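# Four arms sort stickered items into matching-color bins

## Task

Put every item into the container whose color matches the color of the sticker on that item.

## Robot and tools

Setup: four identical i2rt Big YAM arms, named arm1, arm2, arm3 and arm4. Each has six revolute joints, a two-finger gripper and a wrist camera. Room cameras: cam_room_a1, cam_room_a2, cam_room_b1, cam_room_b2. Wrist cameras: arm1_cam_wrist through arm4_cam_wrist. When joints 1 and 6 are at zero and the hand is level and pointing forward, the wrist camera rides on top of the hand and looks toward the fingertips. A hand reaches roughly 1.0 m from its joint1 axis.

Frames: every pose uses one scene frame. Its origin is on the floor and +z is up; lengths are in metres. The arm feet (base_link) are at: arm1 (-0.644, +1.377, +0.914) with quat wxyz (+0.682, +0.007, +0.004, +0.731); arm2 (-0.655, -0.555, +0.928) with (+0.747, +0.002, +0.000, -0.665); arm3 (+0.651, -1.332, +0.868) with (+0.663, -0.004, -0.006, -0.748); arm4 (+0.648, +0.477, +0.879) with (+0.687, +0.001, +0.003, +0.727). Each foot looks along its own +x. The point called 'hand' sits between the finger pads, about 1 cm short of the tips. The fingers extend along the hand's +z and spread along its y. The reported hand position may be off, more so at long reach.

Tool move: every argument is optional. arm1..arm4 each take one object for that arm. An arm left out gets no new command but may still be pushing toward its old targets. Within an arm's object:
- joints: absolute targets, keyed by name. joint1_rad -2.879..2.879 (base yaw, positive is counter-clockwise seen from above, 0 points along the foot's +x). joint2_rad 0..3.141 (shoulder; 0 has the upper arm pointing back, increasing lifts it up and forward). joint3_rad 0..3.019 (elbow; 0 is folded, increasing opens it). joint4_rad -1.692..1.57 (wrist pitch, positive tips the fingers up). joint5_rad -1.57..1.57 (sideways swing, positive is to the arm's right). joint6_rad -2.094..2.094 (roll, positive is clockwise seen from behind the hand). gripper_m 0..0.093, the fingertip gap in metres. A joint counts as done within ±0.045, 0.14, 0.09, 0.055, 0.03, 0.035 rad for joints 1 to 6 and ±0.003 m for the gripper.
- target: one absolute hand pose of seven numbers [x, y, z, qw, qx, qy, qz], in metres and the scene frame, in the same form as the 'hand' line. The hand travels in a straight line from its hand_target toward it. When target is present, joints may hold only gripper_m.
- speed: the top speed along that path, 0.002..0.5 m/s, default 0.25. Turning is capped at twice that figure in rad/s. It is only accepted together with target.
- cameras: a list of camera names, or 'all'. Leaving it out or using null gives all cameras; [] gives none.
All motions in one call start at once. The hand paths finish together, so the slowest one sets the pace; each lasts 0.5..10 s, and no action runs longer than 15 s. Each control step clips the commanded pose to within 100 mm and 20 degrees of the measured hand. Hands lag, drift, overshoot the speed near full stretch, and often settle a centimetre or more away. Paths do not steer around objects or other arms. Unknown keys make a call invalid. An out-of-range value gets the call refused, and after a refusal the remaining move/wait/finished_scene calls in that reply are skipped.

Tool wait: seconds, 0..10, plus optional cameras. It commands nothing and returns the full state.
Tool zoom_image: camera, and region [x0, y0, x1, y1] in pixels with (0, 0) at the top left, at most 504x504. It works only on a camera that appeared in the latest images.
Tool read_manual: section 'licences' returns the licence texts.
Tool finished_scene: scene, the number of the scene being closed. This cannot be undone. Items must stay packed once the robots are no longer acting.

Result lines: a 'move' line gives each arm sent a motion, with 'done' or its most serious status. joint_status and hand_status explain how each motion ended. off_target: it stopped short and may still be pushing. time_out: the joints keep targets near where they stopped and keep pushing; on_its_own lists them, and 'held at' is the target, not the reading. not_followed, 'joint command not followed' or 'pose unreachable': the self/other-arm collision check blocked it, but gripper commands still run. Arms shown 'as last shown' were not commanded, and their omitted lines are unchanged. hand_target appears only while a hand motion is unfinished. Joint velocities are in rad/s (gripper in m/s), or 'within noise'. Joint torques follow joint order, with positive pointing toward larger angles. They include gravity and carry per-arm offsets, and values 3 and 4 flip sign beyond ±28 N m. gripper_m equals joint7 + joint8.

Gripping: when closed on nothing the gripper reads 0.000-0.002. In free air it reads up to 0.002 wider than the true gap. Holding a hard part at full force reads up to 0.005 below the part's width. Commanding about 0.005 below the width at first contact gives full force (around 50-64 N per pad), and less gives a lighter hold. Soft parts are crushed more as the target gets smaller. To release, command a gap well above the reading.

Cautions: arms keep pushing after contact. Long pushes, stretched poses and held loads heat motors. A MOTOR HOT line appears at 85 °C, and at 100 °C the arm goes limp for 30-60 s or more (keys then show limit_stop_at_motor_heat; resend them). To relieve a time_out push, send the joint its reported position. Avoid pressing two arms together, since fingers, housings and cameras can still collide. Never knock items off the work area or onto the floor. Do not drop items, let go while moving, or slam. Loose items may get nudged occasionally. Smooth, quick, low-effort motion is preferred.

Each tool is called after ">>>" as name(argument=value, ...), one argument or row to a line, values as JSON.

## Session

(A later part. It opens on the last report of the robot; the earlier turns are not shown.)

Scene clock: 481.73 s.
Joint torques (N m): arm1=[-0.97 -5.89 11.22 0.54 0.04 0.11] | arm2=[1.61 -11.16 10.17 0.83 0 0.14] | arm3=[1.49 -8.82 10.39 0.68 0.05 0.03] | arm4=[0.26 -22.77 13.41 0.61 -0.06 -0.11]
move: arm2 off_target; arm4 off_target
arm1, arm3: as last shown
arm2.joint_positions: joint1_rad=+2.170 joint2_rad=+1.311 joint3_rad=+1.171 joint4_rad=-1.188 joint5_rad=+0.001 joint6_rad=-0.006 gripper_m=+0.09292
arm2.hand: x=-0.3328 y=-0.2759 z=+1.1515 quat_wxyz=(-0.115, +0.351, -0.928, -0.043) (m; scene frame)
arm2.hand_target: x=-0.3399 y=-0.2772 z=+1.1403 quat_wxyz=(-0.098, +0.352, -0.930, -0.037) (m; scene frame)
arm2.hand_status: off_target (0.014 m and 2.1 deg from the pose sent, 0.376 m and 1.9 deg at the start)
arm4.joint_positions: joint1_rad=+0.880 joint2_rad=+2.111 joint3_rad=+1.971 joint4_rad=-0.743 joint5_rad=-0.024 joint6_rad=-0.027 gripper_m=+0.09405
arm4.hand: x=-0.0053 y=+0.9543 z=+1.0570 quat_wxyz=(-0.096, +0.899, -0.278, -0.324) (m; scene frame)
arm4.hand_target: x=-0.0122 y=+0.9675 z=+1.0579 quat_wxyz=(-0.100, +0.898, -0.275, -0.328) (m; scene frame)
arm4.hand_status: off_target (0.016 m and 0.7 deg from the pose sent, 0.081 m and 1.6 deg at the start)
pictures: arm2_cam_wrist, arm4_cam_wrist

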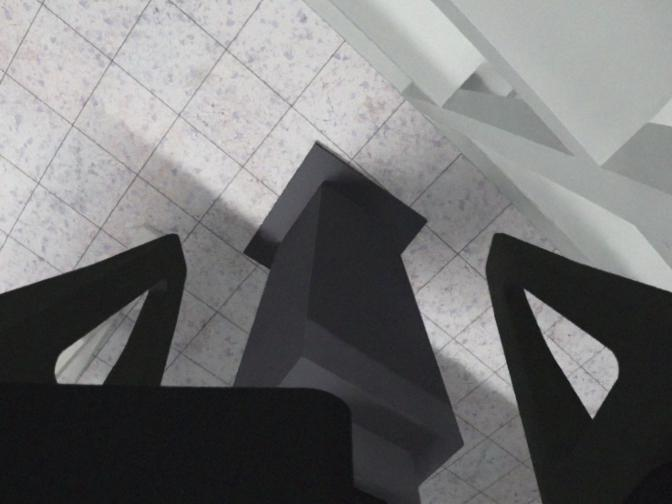

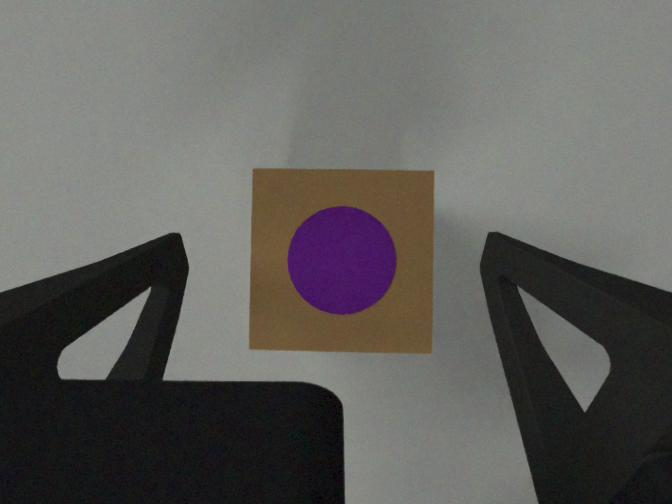

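>>> move(
  arm4={"target":[-0.013,0.968,1.038,0.1000,-0.8986,0.2748,0.3271],"speed":0.1},
  cameras=["arm4_cam_wrist"],
)

>>> move(
  arm4={"joints":{"gripper_m":0.040}},
  cameras=["arm4_cam_wrist"],
)

Scene clock: 487.73 s.
Joint torques (N m): arm1=[-1.55 -6.36 11.07 0.53 0.08 0.12] | arm2=[1.55 -11.11 10.14 0.8 0 0.14] | arm3=[1.49 -8.7 10.35 0.75 0.04 0.03] | arm4=[0.21 -22.65 10.91 1.61 -0.06 -0.09]
Motor temperatures (°C): arm1=[21 27 37 23 21 21 22] | arm2=[24 30 33 22 22 20 24] | arm3=[24 25 31 23 24 23 23] | arm4=[23 24 43 22 24 21 24]
Heat: arm1: hottest joint3_rad 37 °C; arm2: hottest joint3_rad 33 °C; arm3: hottest joint3_rad 31 °C; arm4: hottest joint3_rad 43 °C.
move: arm4 off_target
arm1, arm2, arm3: as last shown
arm4.joint_positions: joint1_rad=+0.880 joint2_rad=+2.118 joint3_rad=+1.971 joint4_rad=-0.728 joint5_rad=-0.024 joint6_rad=-0.027 gripper_m=+0.09405
arm4.hand: x=-0.0079 y=+0.9562 z=+1.0544 quat_wxyz=(-0.098, +0.898, -0.278, -0.328) (m; scene frame)
arm4.hand_target: x=-0.0121 y=+0.9674 z=+1.0381 quat_wxyz=(-0.100, +0.899, -0.275, -0.327) (m; scene frame)
arm4.hand_status: off_target (0.021 m and 0.4 deg from the pose sent, 0.025 m and 0.7 deg at the start)
pictures: arm4_cam_wrist

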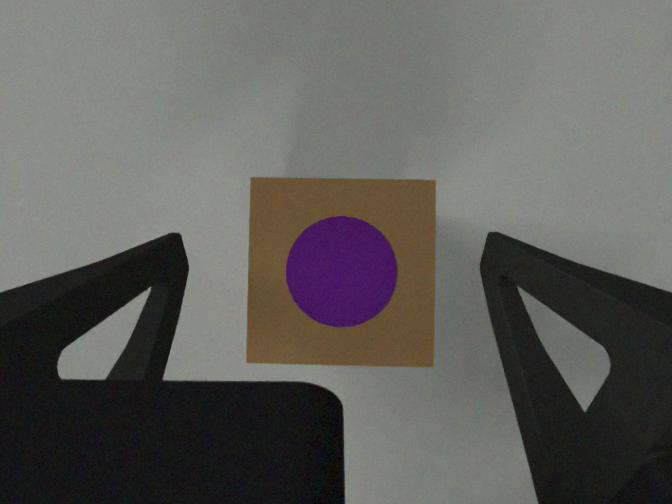

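Scene clock: 488.33 s.
Joint torques (N m): arm1=[-1.2 -6.59 11.07 0.61 0.11 0.14] | arm2=[1.55 -11.16 10.13 0.76 0.01 0.14] | arm3=[1.55 -8.7 10.33 0.7 0.05 0.03] | arm4=[0.32 -22.89 10.86 1.55 -0.04 -0.07]
move: arm4 off_target
arm1, arm2, arm3: as last shown
arm4.joint_positions: joint1_rad=+0.880 joint2_rad=+2.118 joint3_rad=+1.971 joint4_rad=-0.728 joint5_rad=-0.025 joint6_rad=-0.029 gripper_m=+0.05303
arm4.joint_status: gripper_m off_target (ended at +0.05305, target +0.04000)
arm4.hand: x=-0.0078 y=+0.9563 z=+1.0544 quat_wxyz=(-0.098, +0.898, -0.277, -0.328) (m; scene frame)
pictures: arm4_cam_wrist

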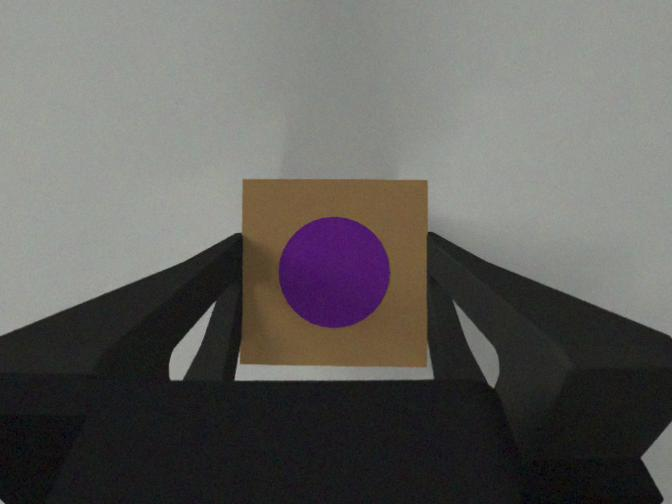

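>>> move(
  arm4={"joints":{"gripper_m":0.093}},
  cameras=[],
)

>>> move(
  arm4={"target":[-0.016,0.970,1.022,0.1000,-0.8986,0.2748,0.3271],"speed":0.1},
  cameras=["arm4_cam_wrist"],
)

Scene clock: 494.40 s.
Joint torques (N m): arm1=[-1.32 -6.42 11 0.47 0.1 0.12] | arm2=[1.44 -11.22 10.13 0.79 0.01 0.13] | arm3=[1.49 -8.7 10.35 0.69 0.06 0.02] | arm4=[0.15 -22.71 10.85 1.69 -0.04 -0.04]
move: arm4 done
arm1, arm2, arm3: as last shown
arm4.joint_positions: joint1_rad=+0.880 joint2_rad=+2.118 joint3_rad=+1.971 joint4_rad=-0.728 joint5_rad=-0.025 joint6_rad=-0.029 gripper_m=+0.09291
arm4.joint_status: all done
arm4.hand: x=-0.0078 y=+0.9563 z=+1.0544 quat_wxyz=(-0.098, +0.898, -0.277, -0.328) (m; scene frame)
pictures: none

Scene clock: 495.40 s.
Joint torques (N m): arm1=[-1.32 -6.36 11.12 0.7 0.04 0.12] | arm2=[1.38 -10.93 10.17 0.81 0.01 0.14] | arm3=[1.61 -8.7 10.36 0.68 0.04 0.02] | arm4=[0.26 -23.59 10.32 1.52 -0.02 -0.07]
move: arm4 off_target
arm1, arm2, arm3: as last shown
arm4.joint_positions: joint1_rad=+0.880 joint2_rad=+2.141 joint3_rad=+1.971 joint4_rad=-0.699 joint5_rad=-0.025 joint6_rad=-0.029 gripper_m=+0.09291
arm4.hand: x=-0.0128 y=+0.9599 z=+1.0404 quat_wxyz=(-0.099, +0.897, -0.277, -0.330) (m; scene frame)
arm4.hand_target: x=-0.0151 y=+0.9695 z=+1.0220 quat_wxyz=(-0.100, +0.899, -0.275, -0.327) (m; scene frame)
arm4.hand_status: off_target (0.021 m and 0.5 deg from the pose sent, 0.036 m and 0.3 deg at the start)
pictures: arm4_cam_wrist

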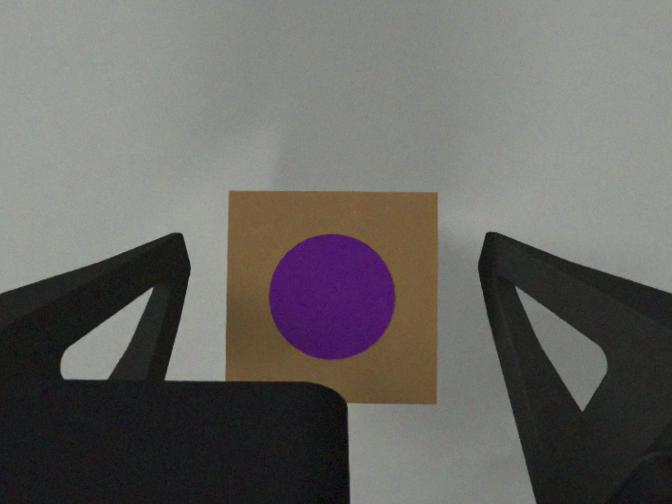

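>>> move(
  arm4={"joints":{"gripper_m":0.042}},
  cameras=[],
)

>>> move(
  arm4={"target":[0.10,0.86,1.14,0.1000,-0.8986,0.2748,0.3271],"speed":0.2},
  cameras=["arm4_cam_wrist","cam_room_a2"],
)

Scene clock: 498.67 s.
Joint torques (N m): arm1=[-1.49 -6.01 11.12 0.57 0.07 0.11] | arm2=[1.49 -11.11 10.15 0.77 0.01 0.14] | arm3=[1.55 -8.7 10.37 0.73 0.06 0.03] | arm4=[0.09 -23.18 10.25 1.62 -0.03 -0.07]
move: arm4 off_target
arm1.joint_positions: joint1_rad=-2.248 joint2_rad=+1.220 joint3_rad=+1.121 joint4_rad=-1.148 joint5_rad=-0.010 joint6_rad=-0.013 gripper_m=+0.09297
arm1.hand: x=-0.2998 y=+1.1410 z=+1.1468 quat_wxyz=(-0.148, -0.289, -0.945, +0.046) (m; scene frame)
arm2: as last shown
arm3.joint_positions: joint1_rad=+1.594 joint2_rad=+1.243 joint3_rad=+1.727 joint4_rad=-1.597 joint5_rad=-0.001 joint6_rad=-0.008 gripper_m=+0.09398
arm3.hand: x=+1.0595 y=-1.3654 z=+1.3363 quat_wxyz=(-0.227, -0.042, -0.973, +0.018) (m; scene frame)
arm4.joint_positions: joint1_rad=+0.880 joint2_rad=+2.141 joint3_rad=+1.971 joint4_rad=-0.699 joint5_rad=-0.025 joint6_rad=-0.030 gripper_m=+0.05347
arm4.joint_status: gripper_m off_target (ended at +0.05349, target +0.04200)
arm4.hand: x=-0.0129 y=+0.9600 z=+1.0405 quat_wxyz=(-0.099, +0.897, -0.276, -0.330) (m; scene frame)
pictures: none

Scene clock: 500.67 s.
Joint torques (N m): arm1=[-1.26 -6.18 11.02 0.58 0.06 0.08] | arm2=[1.49 -11.16 10.15 0.76 0.01 0.14] | arm3=[1.67 -8.7 10.33 0.73 0.05 0.03] | arm4=[1.32 -18.78 9.21 0.81 0.17 0.15]
move: arm4 done
arm1, arm2, arm3: as last shown
arm4.joint_positions: joint1_rad=+0.899 joint2_rad=+1.683 joint3_rad=+1.553 joint4_rad=-0.731 joint5_rad=-0.008 joint6_rad=-0.029 gripper_m=+0.05347
arm4.hand: x=+0.1006 y=+0.8645 z=+1.1434 quat_wxyz=(-0.104, +0.898, -0.270, -0.332) (m; scene frame)
arm4.hand_target: x=+0.1000 y=+0.8601 z=+1.1401 quat_wxyz=(-0.100, +0.899, -0.275, -0.327) (m; scene frame)
arm4.hand_status: done (0.006 m and 0.9 deg from the pose sent, 0.181 m and 0.4 deg at the start)
pictures: arm4_cam_wrist, cam_room_a2

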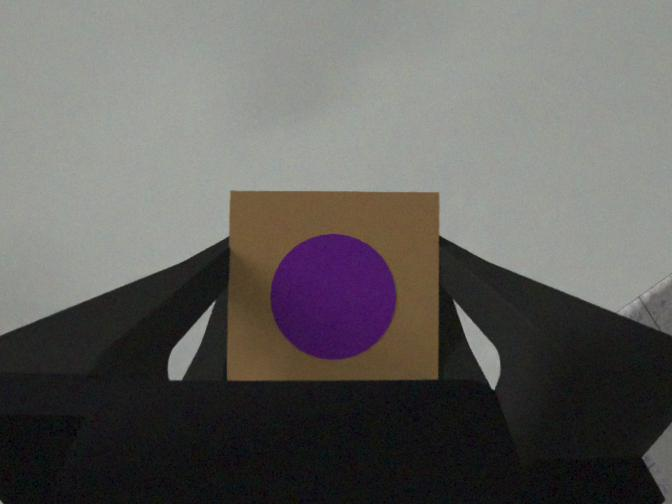

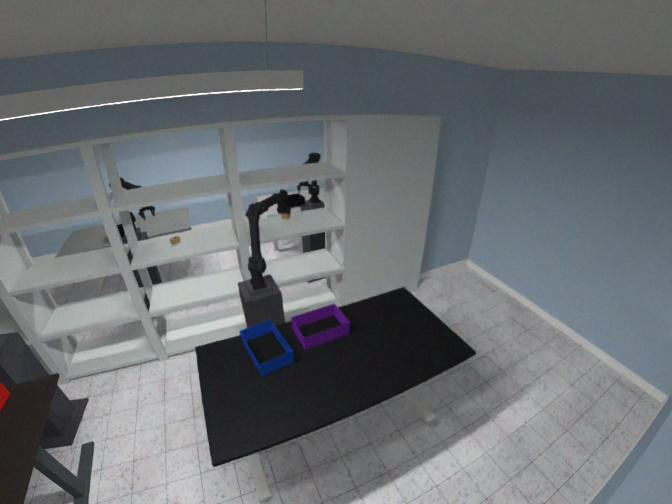

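>>> move(
  arm4={"joints":{"joint1_rad":0.9,"joint2_rad":0.848,"joint3_rad":1.07,"joint4_rad":-1.12,"joint5_rad":0,"joint6_rad":0}},
  cameras=[],
)

>>> move(
  arm4={"joints":{"joint1_rad":-1.2}},
  cameras=["arm4_cam_wrist","cam_room_a2"],
)

Scene clock: 516.83 s.
Joint torques (N m): arm1=[-1.67 -6.12 11.06 0.42 0.06 0.12] | arm2=[1.32 -11.16 10.15 0.79 0.01 0.15] | arm3=[1.55 -8.82 10.4 0.72 0.05 0.04] | arm4=[0.79 -2.9 9.21 0.8 0.19 0.16]
move: arm4 done
arm1, arm2, arm3: as last shown
arm4.joint_positions: joint1_rad=+0.899 joint2_rad=+0.837 joint3_rad=+1.070 joint4_rad=-1.111 joint5_rad=-0.003 joint6_rad=-0.014 gripper_m=+0.05347
arm4.joint_status: all done
arm4.hand: x=+0.3657 y=+0.6789 z=+1.2363 quat_wxyz=(-0.101, +0.898, -0.279, -0.325) (m; scene frame)
pictures: none

Scene clock: 518.87 s.
Joint torques (N m): arm1=[-1.67 -5.83 11.15 0.7 0.09 0.11] | arm2=[1.44 -10.99 10.14 0.81 0 0.15] | arm3=[1.55 -8.7 10.37 0.73 0.04 0.03] | arm4=[0.38 -3.84 9.22 0.73 0.09 0.15]
move: arm4 done
arm1, arm3: as last shown
arm2.joint_positions: joint1_rad=+2.170 joint2_rad=+1.311 joint3_rad=+1.171 joint4_rad=-1.188 joint5_rad=+0.001 joint6_rad=-0.006 gripper_m=+0.09292
arm2.hand: x=-0.3328 y=-0.2759 z=+1.1515 quat_wxyz=(-0.115, +0.351, -0.928, -0.043) (m; scene frame)
arm4.joint_positions: joint1_rad=-1.198 joint2_rad=+0.843 joint3_rad=+1.070 joint4_rad=-1.111 joint5_rad=+0.000 joint6_rad=-0.013 gripper_m=+0.05345
arm4.joint_status: all done
arm4.hand: x=+0.9668 y=+0.6234 z=+1.2318 quat_wxyz=(-0.327, +0.207, -0.919, -0.069) (m; scene frame)
pictures: arm4_cam_wrist, cam_room_a2

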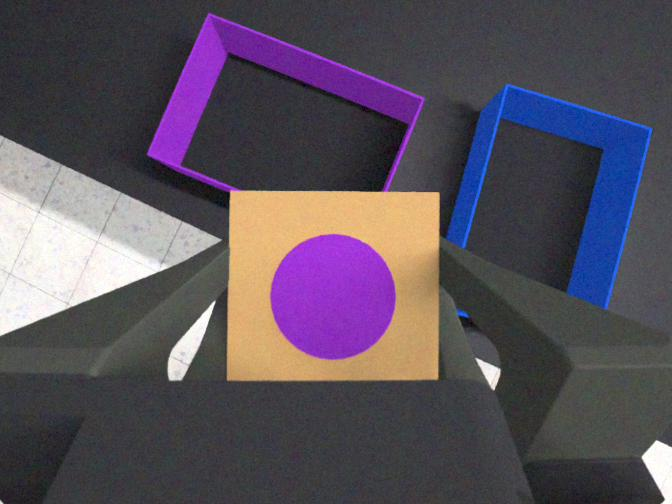

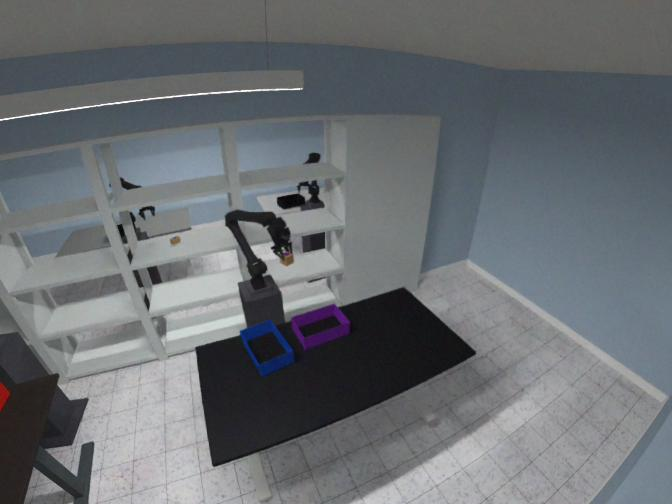

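>>> move(
  arm4={"target":[1.12,0.73,1.0,0.2942,-0.1884,0.9190,0.1826],"speed":0.25},
  cameras=["arm4_cam_wrist","cam_room_a2"],
)

Scene clock: 540.83 s.
Joint torques (N m): arm1=[-1.49 -6.18 11.04 0.59 0.07 0.11] | arm2=[1.49 -11.05 10.14 0.8 0 0.14] | arm3=[1.67 -8.64 10.36 0.69 0.04 0.02] | arm4=[-0.32 -13.8 9.77 1.8 -0.12 0.15]
Motor temperatures (°C): arm1=[21 26 36 23 21 21 22] | arm2=[24 28 31 22 22 20 24] | arm3=[24 25 31 23 24 23 23] | arm4=[23 24 37 22 24 21 26]
Heat: arm1: hottest joint3_rad 36 °C; arm2: hottest joint3_rad 31 °C; arm3: hottest joint3_rad 31 °C; arm4: hottest joint3_rad 37 °C.
move: arm4 off_target
arm1, arm2, arm3: as last shown
arm4.joint_positions: joint1_rad=-1.198 joint2_rad=+1.486 joint3_rad=+0.899 joint4_rad=-0.348 joint5_rad=-0.213 joint6_rad=+0.081 gripper_m=+0.05346
arm4.hand: x=+1.1055 y=+0.7266 z=+0.9834 quat_wxyz=(-0.273, +0.197, -0.925, -0.175) (m; scene frame)
arm4.hand_target: x=+1.1193 y=+0.7297 z=+1.0003 quat_wxyz=(-0.294, +0.189, -0.919, -0.183) (m; scene frame)
arm4.hand_status: off_target (0.022 m and 2.9 deg from the pose sent, 0.298 m and 13.8 deg at the start)
pictures: arm4_cam_wrist, cam_room_a2

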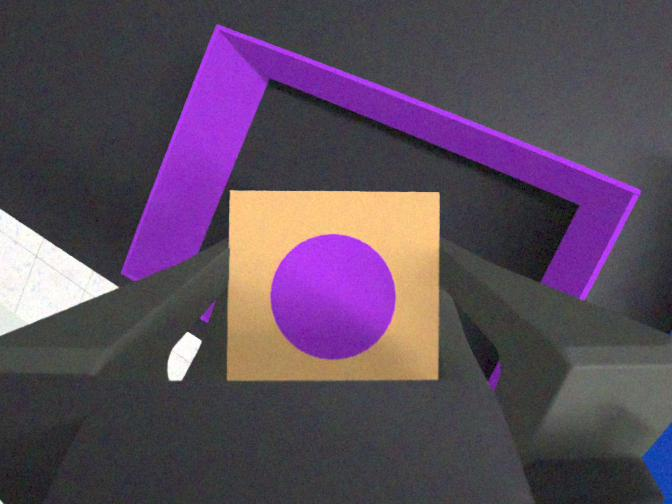

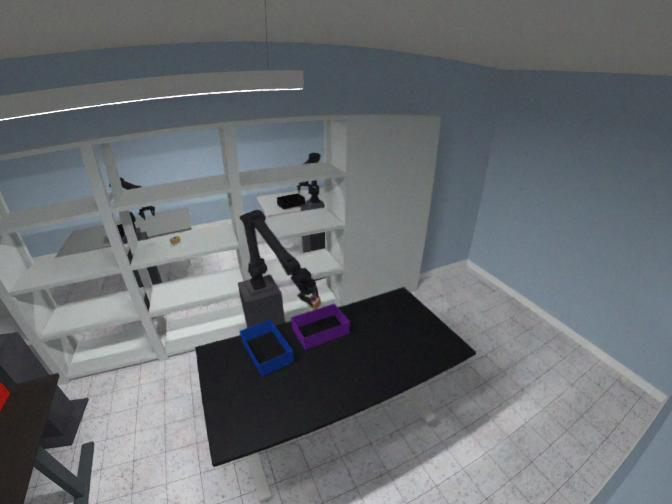

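>>> move(
  arm4={"target":[1.198,0.738,0.87,0.2942,-0.1884,0.9190,0.1826],"speed":0.2},
  cameras=["arm4_cam_wrist","cam_room_a2"],
)

>>> zoom_image(
  camera="cam_room_a2",
  region=[220, 250, 400, 385],
)

Scene clock: 551.23 s.
Joint torques (N m): arm1=[-1.96 -6.24 11.25 0.55 0.1 0.09] | arm2=[1.61 -11.05 10.14 0.8 0 0.14] | arm3=[1.55 -8.76 10.36 0.77 0.06 0.03] | arm4=[0.62 -16.5 9.2 1.65 -0.18 -0.08]
move: arm4 off_target
arm1, arm2, arm3: as last shown
arm4.joint_positions: joint1_rad=-1.245 joint2_rad=+1.871 joint3_rad=+0.993 joint4_rad=-0.065 joint5_rad=-0.243 joint6_rad=+0.070 gripper_m=+0.05346
arm4.hand: x=+1.1746 y=+0.7333 z=+0.8591 quat_wxyz=(-0.271, +0.184, -0.928, -0.180) (m; scene frame)
arm4.hand_target: x=+1.1970 y=+0.7373 z=+0.8706 quat_wxyz=(-0.294, +0.188, -0.919, -0.182) (m; scene frame)
arm4.hand_status: off_target (0.026 m and 2.9 deg from the pose sent, 0.147 m and 2.9 deg at the start)
pictures: arm4_cam_wrist, cam_room_a2

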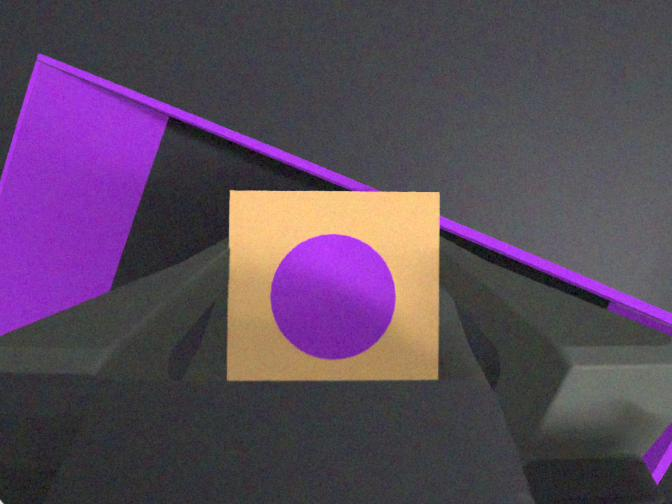

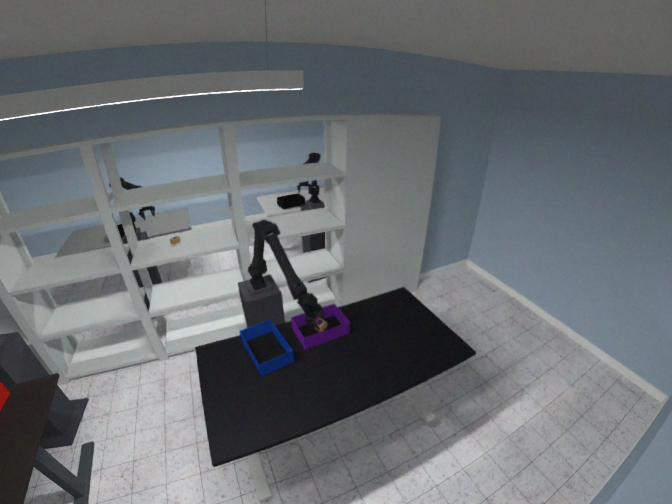

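Scaled by 2.800.

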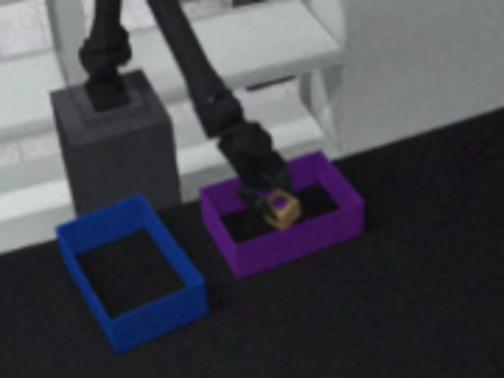

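>>> move(
  arm4={"target":[1.168,0.739,0.83,0.2942,-0.1884,0.9190,0.1826],"speed":0.15},
  cameras=["arm4_cam_wrist","cam_room_a2"],
)

>>> zoom_image(
  camera="cam_room_a2",
  region=[260, 280, 380, 370],
)

Scene clock: 560.37 s.
Joint torques (N m): arm1=[-1.61 -6.3 11.06 0.55 0.07 0.11] | arm2=[1.44 -11.11 10.15 0.79 0.01 0.14] | arm3=[1.61 -8.64 10.36 0.72 0.06 0.03] | arm4=[1.55 -16.21 5.68 1.61 0.04 0.07]
move: arm4 done
arm1, arm2, arm3: as last shown
arm4.joint_positions: joint1_rad=-1.237 joint2_rad=+1.914 joint3_rad=+0.941 joint4_rad=+0.079 joint5_rad=-0.234 joint6_rad=+0.070 gripper_m=+0.05346
arm4.hand: x=+1.1682 y=+0.7340 z=+0.8361 quat_wxyz=(-0.293, +0.188, -0.920, -0.181) (m; scene frame)
arm4.hand_target: x=+1.1678 y=+0.7389 z=+0.8301 quat_wxyz=(-0.294, +0.188, -0.919, -0.183) (m; scene frame)
arm4.hand_status: done (0.008 m and 0.2 deg from the pose sent, 0.030 m and 3.0 deg at the start)
pictures: arm4_cam_wrist, cam_room_a2

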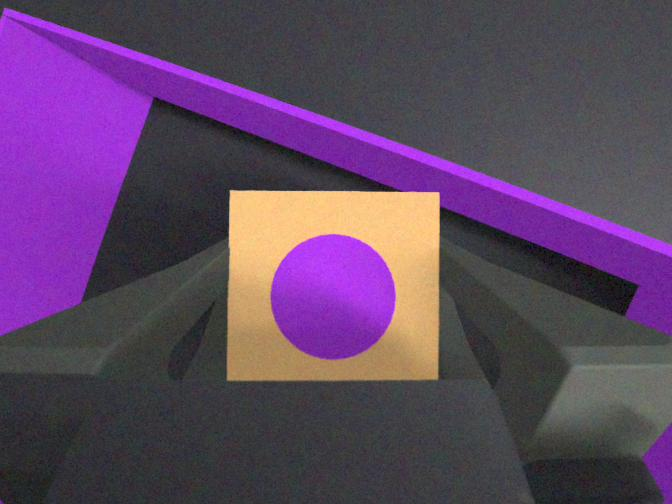

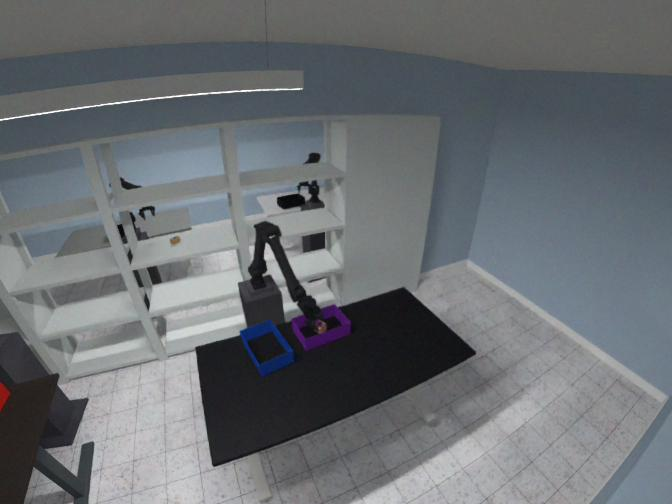

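Scaled by 4.200.

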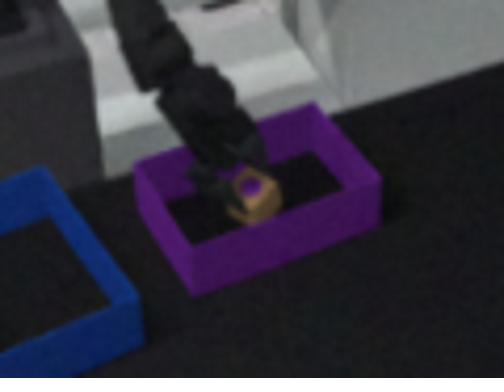

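>>> move(
  arm4={"target":[1.152,0.736,0.80,0.2942,-0.1884,0.9190,0.1826],"speed":0.1},
  cameras=["arm4_cam_wrist"],
)

>>> move(
  arm4={"target":[1.152,0.736,0.775,0.2942,-0.1884,0.9190,0.1826],"speed":0.08},
  cameras=["arm4_cam_wrist","cam_room_a2"],
)

>>> zoom_image(
  camera="cam_room_a2",
  region=[260, 280, 380, 370],
)

Scene clock: 566.27 s.
Joint torques (N m): arm1=[-1.67 -6.24 10.99 0.38 0.13 0.11] | arm2=[1.49 -11.11 10.11 0.79 0.01 0.14] | arm3=[1.55 -8.76 10.35 0.72 0.05 0.03] | arm4=[1.2 -15.5 4.96 1.7 0.1 0.15]
move: arm4 done
arm1, arm2, arm3: as last shown
arm4.joint_positions: joint1_rad=-1.230 joint2_rad=+1.966 joint3_rad=+0.895 joint4_rad=+0.180 joint5_rad=-0.229 joint6_rad=+0.070 gripper_m=+0.05346
arm4.hand: x=+1.1534 y=+0.7315 z=+0.8066 quat_wxyz=(-0.295, +0.191, -0.919, -0.181) (m; scene frame)
arm4.hand_target: x=+1.1519 y=+0.7359 z=+0.8002 quat_wxyz=(-0.294, +0.189, -0.919, -0.183) (m; scene frame)
arm4.hand_status: done (0.008 m and 0.3 deg from the pose sent, 0.040 m and 0.2 deg at the start)
pictures: arm4_cam_wrist

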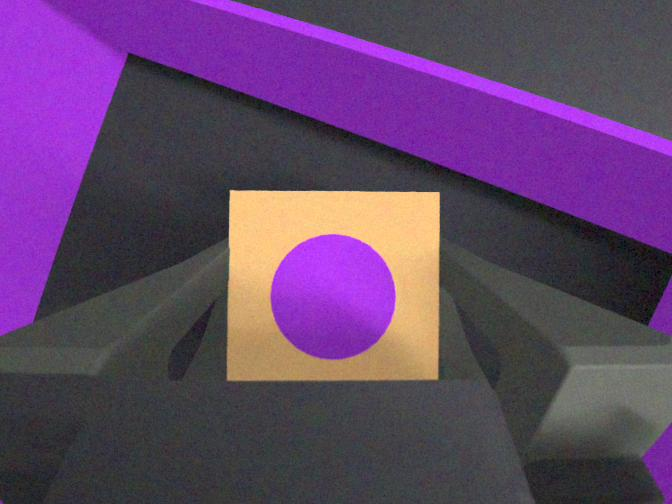

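Scene clock: 567.30 s.
Joint torques (N m): arm1=[-1.08 -6.07 11.08 0.61 0.07 0.12] | arm2=[1.44 -11.05 10.1 0.79 0 0.15] | arm3=[1.55 -8.7 10.33 0.72 0.05 0.02] | arm4=[2.08 -16.15 4.89 1.68 0.12 0.13]
move: arm4 done
arm1.joint_positions: joint1_rad=-2.248 joint2_rad=+1.220 joint3_rad=+1.121 joint4_rad=-1.148 joint5_rad=-0.010 joint6_rad=-0.013 gripper_m=+0.09297
arm1.hand: x=-0.2998 y=+1.1410 z=+1.1468 quat_wxyz=(-0.148, -0.289, -0.945, +0.046) (m; scene frame)
arm2: as last shown
arm3.joint_positions: joint1_rad=+1.594 joint2_rad=+1.243 joint3_rad=+1.727 joint4_rad=-1.597 joint5_rad=-0.001 joint6_rad=-0.008 gripper_m=+0.09398
arm3.hand: x=+1.0595 y=-1.3654 z=+1.3363 quat_wxyz=(-0.227, -0.042, -0.973, +0.018) (m; scene frame)
arm4.joint_positions: joint1_rad=-1.230 joint2_rad=+2.031 joint3_rad=+0.895 joint4_rad=+0.240 joint5_rad=-0.229 joint6_rad=+0.070 gripper_m=+0.05346
arm4.hand: x=+1.1509 y=+0.7303 z=+0.7802 quat_wxyz=(-0.292, +0.190, -0.920, -0.180) (m; scene frame)
arm4.hand_target: x=+1.1519 y=+0.7359 z=+0.7751 quat_wxyz=(-0.294, +0.188, -0.919, -0.183) (m; scene frame)
arm4.hand_status: done (0.008 m and 0.5 deg from the pose sent, 0.032 m and 0.3 deg at the start)
pictures: arm4_cam_wrist, cam_room_a2

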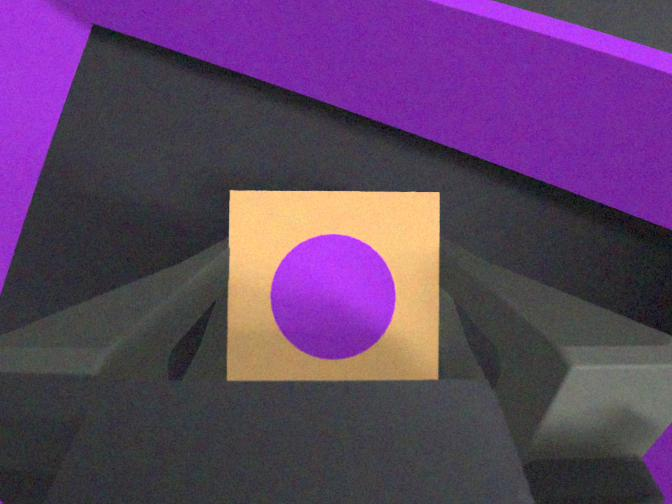

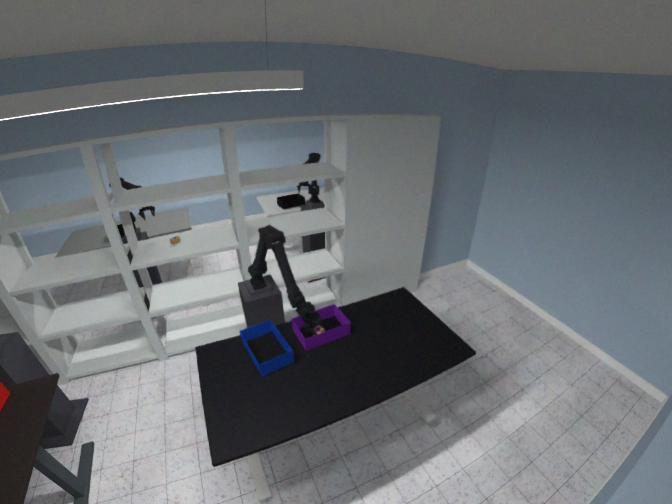

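Scaled by 4.200.

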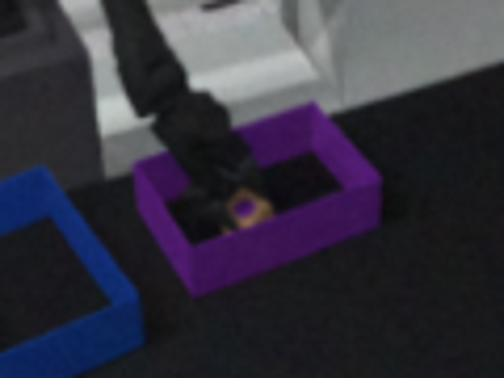

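>>> move(
  arm4={"target":[1.152,0.736,0.735,0.2942,-0.1884,0.9190,0.1826],"speed":0.1},
  cameras=["arm4_cam_wrist"],
)

>>> move(
  arm4={"target":[1.152,0.736,0.718,0.2942,-0.1884,0.9190,0.1826],"speed":0.08},
  cameras=["arm4_cam_wrist"],
)

>>> move(
  arm4={"target":[1.152,0.736,0.702,0.2942,-0.1884,0.9190,0.1826],"speed":0.08},
  cameras=["arm4_cam_wrist","cam_room_a2"],
)

>>> zoom_image(
  camera="cam_room_a2",
  region=[260, 280, 380, 370],
)

Scene clock: 576.73 s.
Joint torques (N m): arm1=[-1.85 -5.54 11.18 0.49 0.13 0.12] | arm2=[1.44 -11.11 10.15 0.77 0 0.14] | arm3=[1.67 -8.7 10.33 0.75 0.05 0.03] | arm4=[1.44 -12.16 4.92 1.2 0.12 0.14]
move: arm4 off_target
arm1, arm2, arm3: as last shown
arm4.joint_positions: joint1_rad=-1.230 joint2_rad=+2.086 joint3_rad=+0.903 joint4_rad=+0.347 joint5_rad=-0.229 joint6_rad=+0.069 gripper_m=+0.05346
arm4.hand: x=+1.1616 y=+0.7348 z=+0.7696 quat_wxyz=(-0.320, +0.192, -0.909, -0.185) (m; scene frame)
arm4.hand_target: x=+1.1501 y=+0.7348 z=+0.7369 quat_wxyz=(-0.294, +0.188, -0.919, -0.182) (m; scene frame)
arm4.hand_status: off_target (0.036 m and 3.2 deg from the pose sent, 0.046 m and 0.5 deg at the start)
pictures: arm4_cam_wrist

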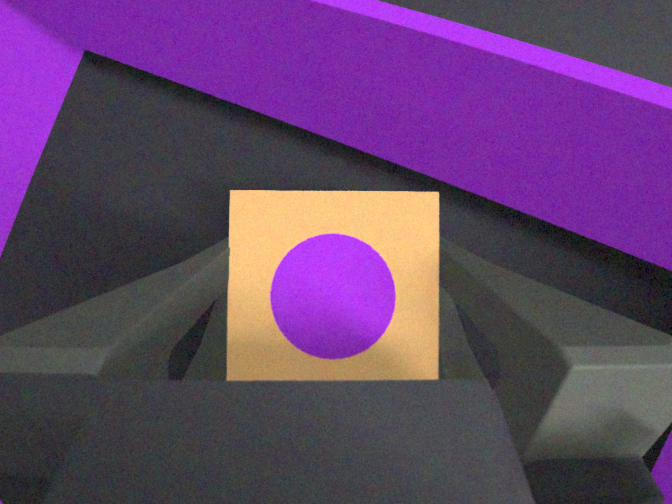

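Scene clock: 577.70 s.
Joint torques (N m): arm1=[-1.67 -5.42 10.92 0.58 0.1 0.11] | arm2=[1.38 -11.11 10.14 0.77 0 0.13] | arm3=[1.55 -8.7 10.37 0.7 0.05 0.02] | arm4=[1.85 -10.87 4.29 0.77 0.11 0.14]
move: arm4 off_target
arm1, arm2, arm3: as last shown
arm4.joint_positions: joint1_rad=-1.230 joint2_rad=+2.106 joint3_rad=+0.918 joint4_rad=+0.391 joint5_rad=-0.229 joint6_rad=+0.069 gripper_m=+0.05346
arm4.hand: x=+1.1714 y=+0.7389 z=+0.7699 quat_wxyz=(-0.338, +0.193, -0.902, -0.189) (m; scene frame)
arm4.hand_target: x=+1.1485 y=+0.7339 z=+0.7220 quat_wxyz=(-0.294, +0.188, -0.919, -0.182) (m; scene frame)
arm4.hand_status: off_target (0.056 m and 5.4 deg from the pose sent, 0.052 m and 3.2 deg at the start)
pictures: arm4_cam_wrist

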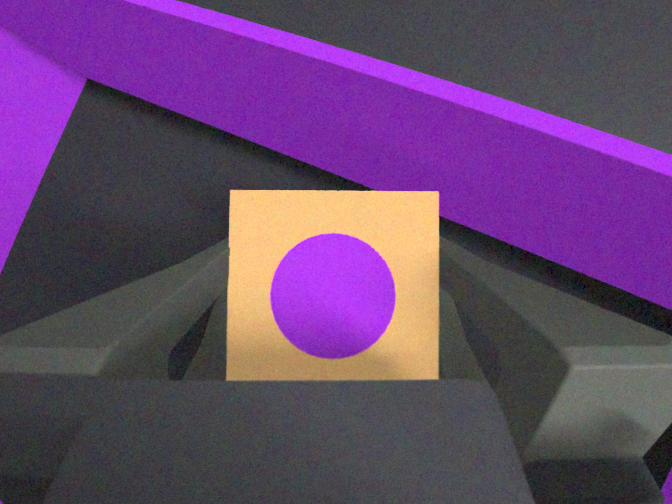

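Scene clock: 578.67 s.
Joint torques (N m): arm1=[-1.61 -6.01 11.15 0.69 0.07 0.09] | arm2=[1.49 -11.05 10.15 0.81 0 0.13] | arm3=[1.49 -8.82 10.37 0.73 0.04 0.03] | arm4=[1.2 -9.23 4.26 0.7 0.11 0.11]
move: arm4 off_target
arm1, arm3: as last shown
arm2.joint_positions: joint1_rad=+2.170 joint2_rad=+1.311 joint3_rad=+1.171 joint4_rad=-1.188 joint5_rad=+0.001 joint6_rad=-0.006 gripper_m=+0.09292
arm2.hand: x=-0.3328 y=-0.2759 z=+1.1515 quat_wxyz=(-0.115, +0.351, -0.928, -0.043) (m; scene frame)
arm4.joint_positions: joint1_rad=-1.230 joint2_rad=+2.121 joint3_rad=+0.923 joint4_rad=+0.428 joint5_rad=-0.229 joint6_rad=+0.069 gripper_m=+0.05346
arm4.hand: x=+1.1764 y=+0.7411 z=+0.7696 quat_wxyz=(-0.350, +0.194, -0.896, -0.191) (m; scene frame)
arm4.hand_target: x=+1.1464 y=+0.7328 z=+0.7085 quat_wxyz=(-0.294, +0.189, -0.919, -0.182) (m; scene frame)
arm4.hand_status: off_target (0.072 m and 7.0 deg from the pose sent, 0.071 m and 5.4 deg at the start)
pictures: arm4_cam_wrist, cam_room_a2

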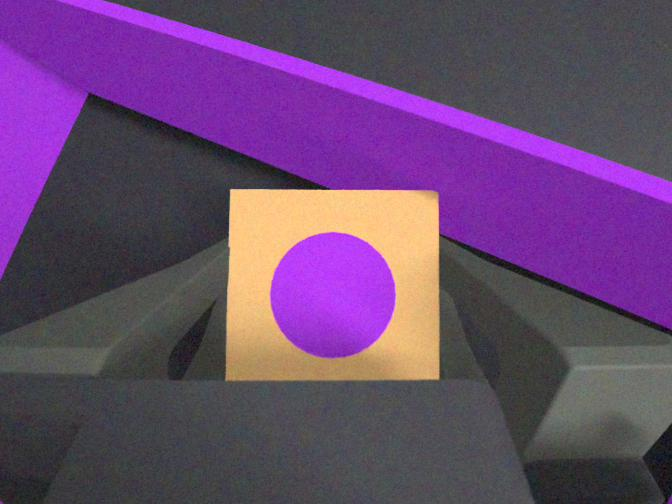

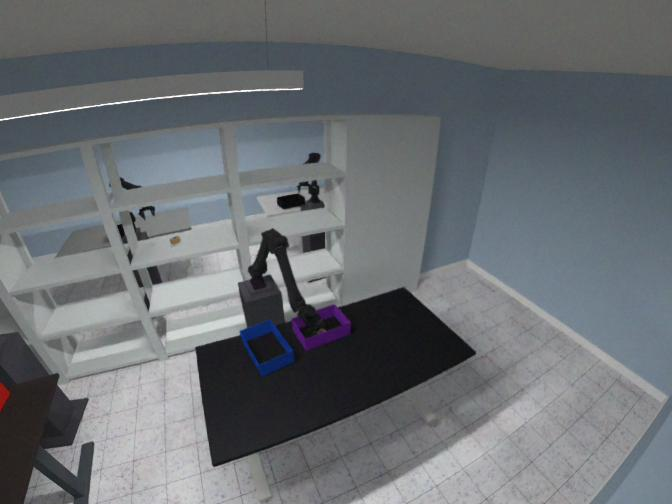

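Scaled by 4.200.

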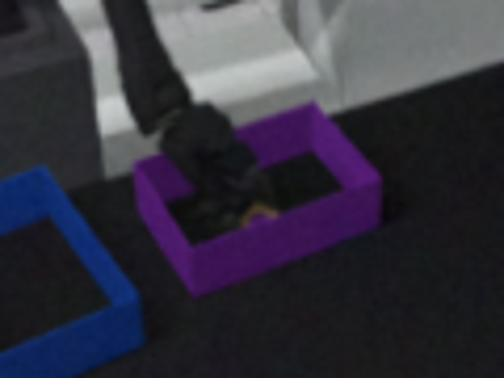

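>>> move(
  arm4={"target":[1.165,0.739,0.765,0.2942,-0.1884,0.9190,0.1826],"speed":0.1},
  cameras=["arm4_cam_wrist"],
)

>>> move(
  arm4={"joints":{"gripper_m":0.093}},
  cameras=["arm4_cam_wrist"],
)

Scene clock: 583.20 s.
Joint torques (N m): arm1=[-2.02 -6.12 11.08 0.35 0.1 0.11] | arm2=[1.44 -11.11 10.14 0.79 0 0.14] | arm3=[1.73 -8.59 10.36 0.7 0.05 0.02] | arm4=[1.44 -18.26 4.81 0.2 -0.02 0.1]
move: arm4 done
arm1, arm2, arm3: as last shown
arm4.joint_positions: joint1_rad=-1.230 joint2_rad=+2.087 joint3_rad=+0.940 joint4_rad=+0.282 joint5_rad=-0.229 joint6_rad=+0.069 gripper_m=+0.05346
arm4.hand: x=+1.1681 y=+0.7376 z=+0.7697 quat_wxyz=(-0.306, +0.192, -0.914, -0.183) (m; scene frame)
arm4.hand_target: x=+1.1649 y=+0.7389 z=+0.7650 quat_wxyz=(-0.294, +0.188, -0.919, -0.183) (m; scene frame)
arm4.hand_status: done (0.006 m and 1.5 deg from the pose sent, 0.013 m and 7.0 deg at the start)
pictures: arm4_cam_wrist

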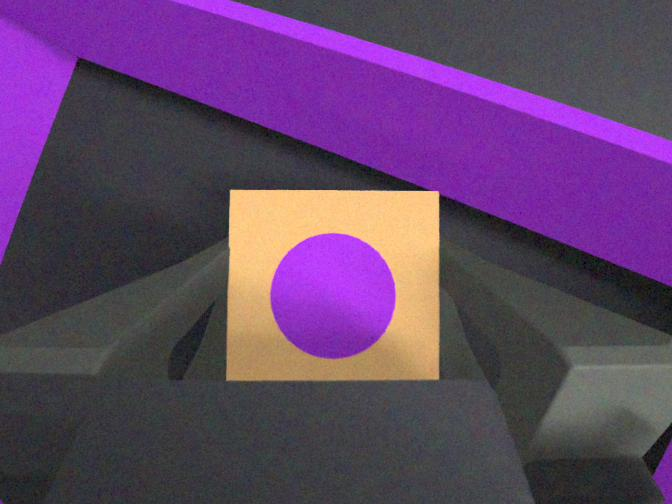

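Scene clock: 583.77 s.
Joint torques (N m): arm1=[-1.2 -6.36 11.11 0.61 0.1 0.09] | arm2=[1.49 -11.05 10.17 0.79 0 0.14] | arm3=[1.61 -8.7 10.37 0.75 0.05 0.03] | arm4=[0.91 -17.55 4.74 0.79 0.02 0.11]
move: arm4 done
arm1, arm2, arm3: as last shown
arm4.joint_positions: joint1_rad=-1.230 joint2_rad=+2.087 joint3_rad=+0.940 joint4_rad=+0.269 joint5_rad=-0.229 joint6_rad=+0.069 gripper_m=+0.09291
arm4.joint_status: all done
arm4.hand: x=+1.1659 y=+0.7367 z=+0.7677 quat_wxyz=(-0.300, +0.191, -0.917, -0.182) (m; scene frame)
pictures: arm4_cam_wrist

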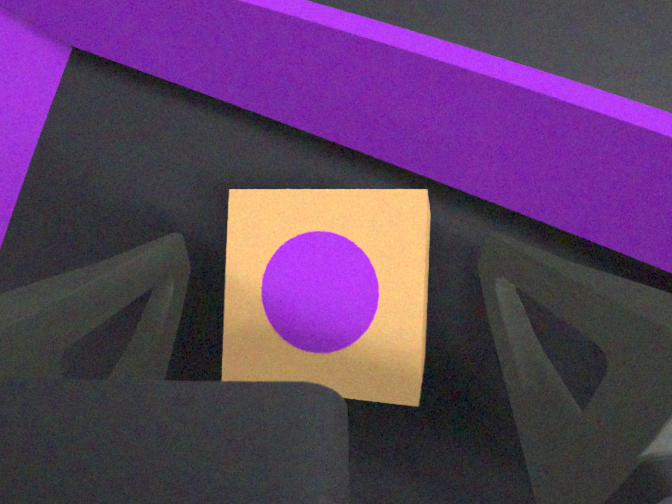

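>>> move(
  arm4={"target":[1.08,0.70,0.93,0.2942,-0.1884,0.9190,0.1826],"speed":0.25},
  cameras=["arm4_cam_wrist"],
)

>>> move(
  arm4={"joints":{"joint1_rad":0.0,"joint2_rad":0.848,"joint3_rad":1.07,"joint4_rad":-1.12,"joint5_rad":0,"joint6_rad":0}},
  cameras=[],
)

>>> move(
  arm4={"joints":{"joint1_rad":2.18}},
  cameras=[],
)

>>> move(
  arm4={"target":[0.055,0.028,1.115,-0.1128,-0.8872,-0.3098,0.3229],"speed":0.25},
  cameras=["arm4_cam_wrist","cam_room_a2"],
)

Scene clock: 595.53 s.
Joint torques (N m): arm1=[-1.44 -6.53 11.03 0.57 0.07 0.12] | arm2=[1.44 -11.05 10.15 0.79 0.01 0.13] | arm3=[1.61 -8.64 10.39 0.73 0.05 0.03] | arm4=[0.67 -11.34 6.64 0.62 -0.14 0.04]
move: arm4 done
arm1, arm2, arm3: as last shown
arm4.joint_positions: joint1_rad=-1.230 joint2_rad=+1.494 joint3_rad=+0.716 joint4_rad=-0.088 joint5_rad=-0.231 joint6_rad=+0.069 gripper_m=+0.09291
arm4.hand: x=+1.0840 y=+0.7028 z=+0.9378 quat_wxyz=(-0.306, +0.192, -0.914, -0.183) (m; scene frame)
arm4.hand_target: x=+1.0799 y=+0.7000 z=+0.9301 quat_wxyz=(-0.294, +0.188, -0.919, -0.183) (m; scene frame)
arm4.hand_status: done (0.009 m and 1.5 deg from the pose sent, 0.187 m and 0.8 deg at the start)
pictures: arm4_cam_wrist

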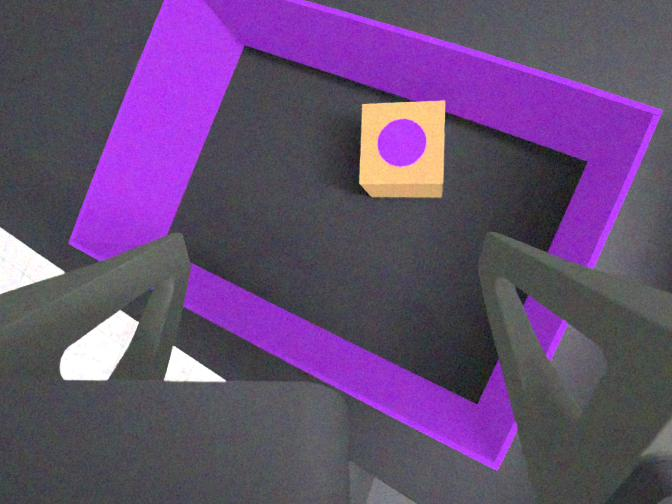

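Scene clock: 597.13 s.
Joint torques (N m): arm1=[-1.38 -6.24 11.11 0.59 0.1 0.09] | arm2=[1.38 -10.99 10.17 0.75 0 0.14] | arm3=[1.67 -8.7 10.36 0.7 0.04 0.02] | arm4=[1.14 -2.96 9.16 0.66 0.19 -0.04]
move: arm4 done
arm1, arm2, arm3: as last shown
arm4.joint_positions: joint1_rad=-0.001 joint2_rad=+0.841 joint3_rad=+1.071 joint4_rad=-1.108 joint5_rad=-0.003 joint6_rad=+0.011 gripper_m=+0.09293
arm4.joint_status: all done
arm4.hand: x=+0.6302 y=+0.8269 z=+1.2339 quat_wxyz=(-0.228, +0.680, -0.651, -0.249) (m; scene frame)
pictures: none

Scene clock: 599.20 s.
Joint torques (N m): arm1=[-1.2 -6.3 11 0.51 0.11 0.12] | arm2=[1.55 -11.05 10.14 0.81 0 0.15] | arm3=[1.49 -8.7 10.36 0.72 0.05 0.03] | arm4=[0.97 -3.49 9.17 0.64 0.09 -0.04]
move: arm4 done
arm1.joint_positions: joint1_rad=-2.248 joint2_rad=+1.220 joint3_rad=+1.121 joint4_rad=-1.148 joint5_rad=-0.010 joint6_rad=-0.013 gripper_m=+0.09297
arm1.hand: x=-0.2998 y=+1.1410 z=+1.1468 quat_wxyz=(-0.148, -0.289, -0.945, +0.046) (m; scene frame)
arm2: as last shown
arm3.joint_positions: joint1_rad=+1.594 joint2_rad=+1.243 joint3_rad=+1.727 joint4_rad=-1.597 joint5_rad=-0.001 joint6_rad=-0.008 gripper_m=+0.09398
arm3.hand: x=+1.0595 y=-1.3654 z=+1.3363 quat_wxyz=(-0.227, -0.042, -0.973, +0.018) (m; scene frame)
arm4.joint_positions: joint1_rad=+2.178 joint2_rad=+0.841 joint3_rad=+1.071 joint4_rad=-1.108 joint5_rad=+0.000 joint6_rad=+0.011 gripper_m=+0.09295
arm4.joint_status: all done
arm4.hand: x=+0.3744 y=+0.2640 z=+1.2371 quat_wxyz=(+0.113, +0.890, +0.301, -0.323) (m; scene frame)
pictures: none

Scene clock: 601.60 s.
Joint torques (N m): arm1=[-1.32 -6.24 11.06 0.54 0.09 0.11] | arm2=[1.38 -11.05 10.15 0.8 0.01 0.14] | arm3=[1.67 -8.88 10.37 0.69 0.05 0.03] | arm4=[-0.03 -20.66 13.16 0.7 -0.05 -0.09]
move: arm4 off_target
arm1, arm2, arm3: as last shown
arm4.joint_positions: joint1_rad=+2.169 joint2_rad=+1.880 joint3_rad=+1.720 joint4_rad=-0.747 joint5_rad=-0.014 joint6_rad=-0.006 gripper_m=+0.09295
arm4.hand: x=+0.0705 y=+0.0322 z=+1.0992 quat_wxyz=(+0.110, +0.893, +0.308, -0.309) (m; scene frame)
arm4.hand_target: x=+0.0559 y=+0.0287 z=+1.1149 quat_wxyz=(+0.113, +0.887, +0.310, -0.323) (m; scene frame)
arm4.hand_status: off_target (0.023 m and 1.7 deg from the pose sent, 0.415 m and 1.0 deg at the start)
pictures: arm4_cam_wrist, cam_room_a2

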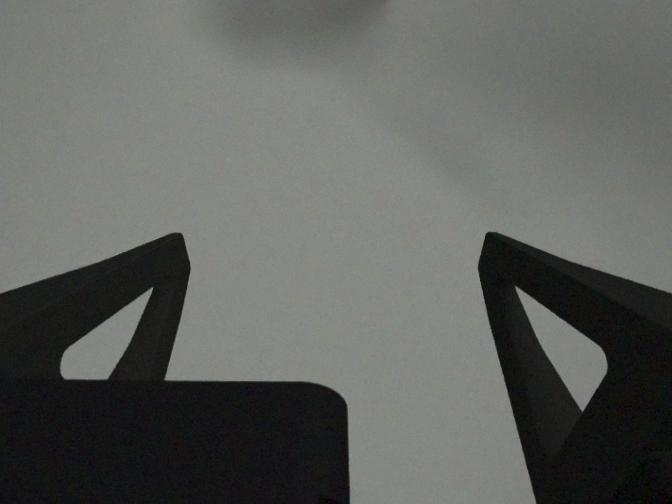

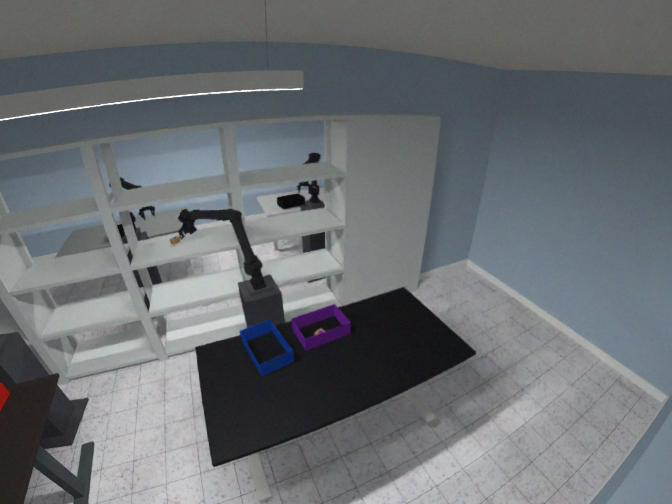

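>>> move(
  arm4={"target":[0.008,-0.010,1.085,-0.1128,-0.8872,-0.3098,0.3229],"speed":0.2},
  cameras=["arm4_cam_wrist"],
)

Scene clock: 606.50 s.
Joint torques (N m): arm1=[-1.44 -6.83 11.06 0.58 0.07 0.09] | arm2=[1.44 -11.05 10.11 0.77 0.01 0.13] | arm3=[1.49 -8.7 10.39 0.69 0.05 0.02] | arm4=[0.85 -23.24 13.46 0.64 0.04 -0.07]
move: arm4 off_target
arm1, arm2, arm3: as last shown
arm4.joint_positions: joint1_rad=+2.169 joint2_rad=+2.065 joint3_rad=+1.933 joint4_rad=-0.771 joint5_rad=-0.014 joint6_rad=-0.007 gripper_m=+0.09295
arm4.hand: x=+0.0213 y=-0.0056 z=+1.0721 quat_wxyz=(+0.111, +0.892, +0.308, -0.311) (m; scene frame)
arm4.hand_target: x=+0.0089 y=-0.0094 z=+1.0852 quat_wxyz=(+0.113, +0.887, +0.310, -0.324) (m; scene frame)
arm4.hand_status: off_target (0.019 m and 1.4 deg from the pose sent, 0.077 m and 1.7 deg at the start)
pictures: arm4_cam_wrist

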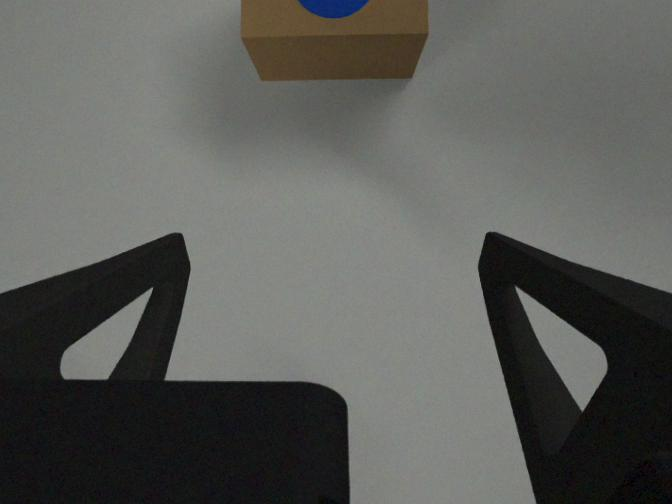

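>>> move(
  arm4={"target":[-0.080,-0.083,1.068,-0.1128,-0.8872,-0.3098,0.3229],"speed":0.15},
  cameras=["arm4_cam_wrist"],
)

Scene clock: 612.40 s.
Joint torques (N m): arm1=[-1.49 -6.42 11.18 0.64 0.08 0.08] | arm2=[1.44 -11.11 10.17 0.81 0.01 0.13] | arm3=[1.55 -8.76 10.4 0.72 0.05 0.03] | arm4=[0.79 -28.28 13.07 0.8 0.17 0]
move: arm4 off_target
arm1, arm3: as last shown
arm2.joint_positions: joint1_rad=+2.170 joint2_rad=+1.311 joint3_rad=+1.171 joint4_rad=-1.188 joint5_rad=+0.001 joint6_rad=-0.006 gripper_m=+0.09292
arm2.hand: x=-0.3328 y=-0.2759 z=+1.1515 quat_wxyz=(-0.115, +0.351, -0.928, -0.043) (m; scene frame)
arm4.joint_positions: joint1_rad=+2.169 joint2_rad=+2.604 joint3_rad=+2.875 joint4_rad=-1.110 joint5_rad=-0.014 joint6_rad=-0.007 gripper_m=+0.09295
arm4.hand: x=-0.0756 y=-0.0799 z=+1.0696 quat_wxyz=(+0.121, +0.881, +0.305, -0.340) (m; scene frame)
arm4.hand_target: x=-0.0788 y=-0.0822 z=+1.0675 quat_wxyz=(+0.120, +0.879, +0.307, -0.345) (m; scene frame)
arm4.hand_status: off_target (0.006 m and 2.3 deg from the pose sent, 0.128 m and 1.5 deg at the start; a joint's target at an end of its range on 20 of 51 steps)
pictures: arm4_cam_wrist

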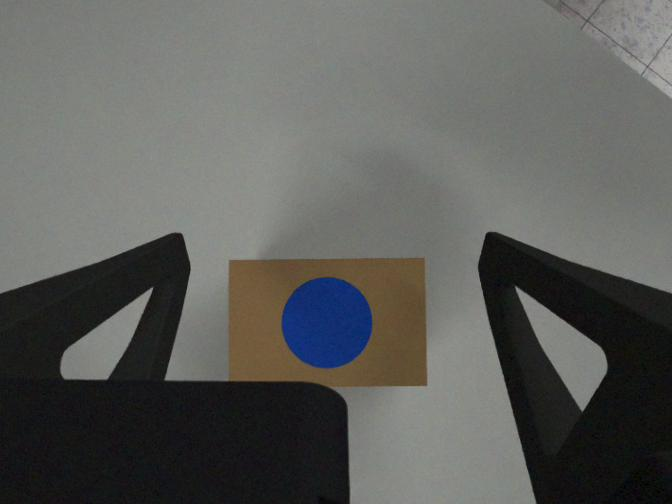

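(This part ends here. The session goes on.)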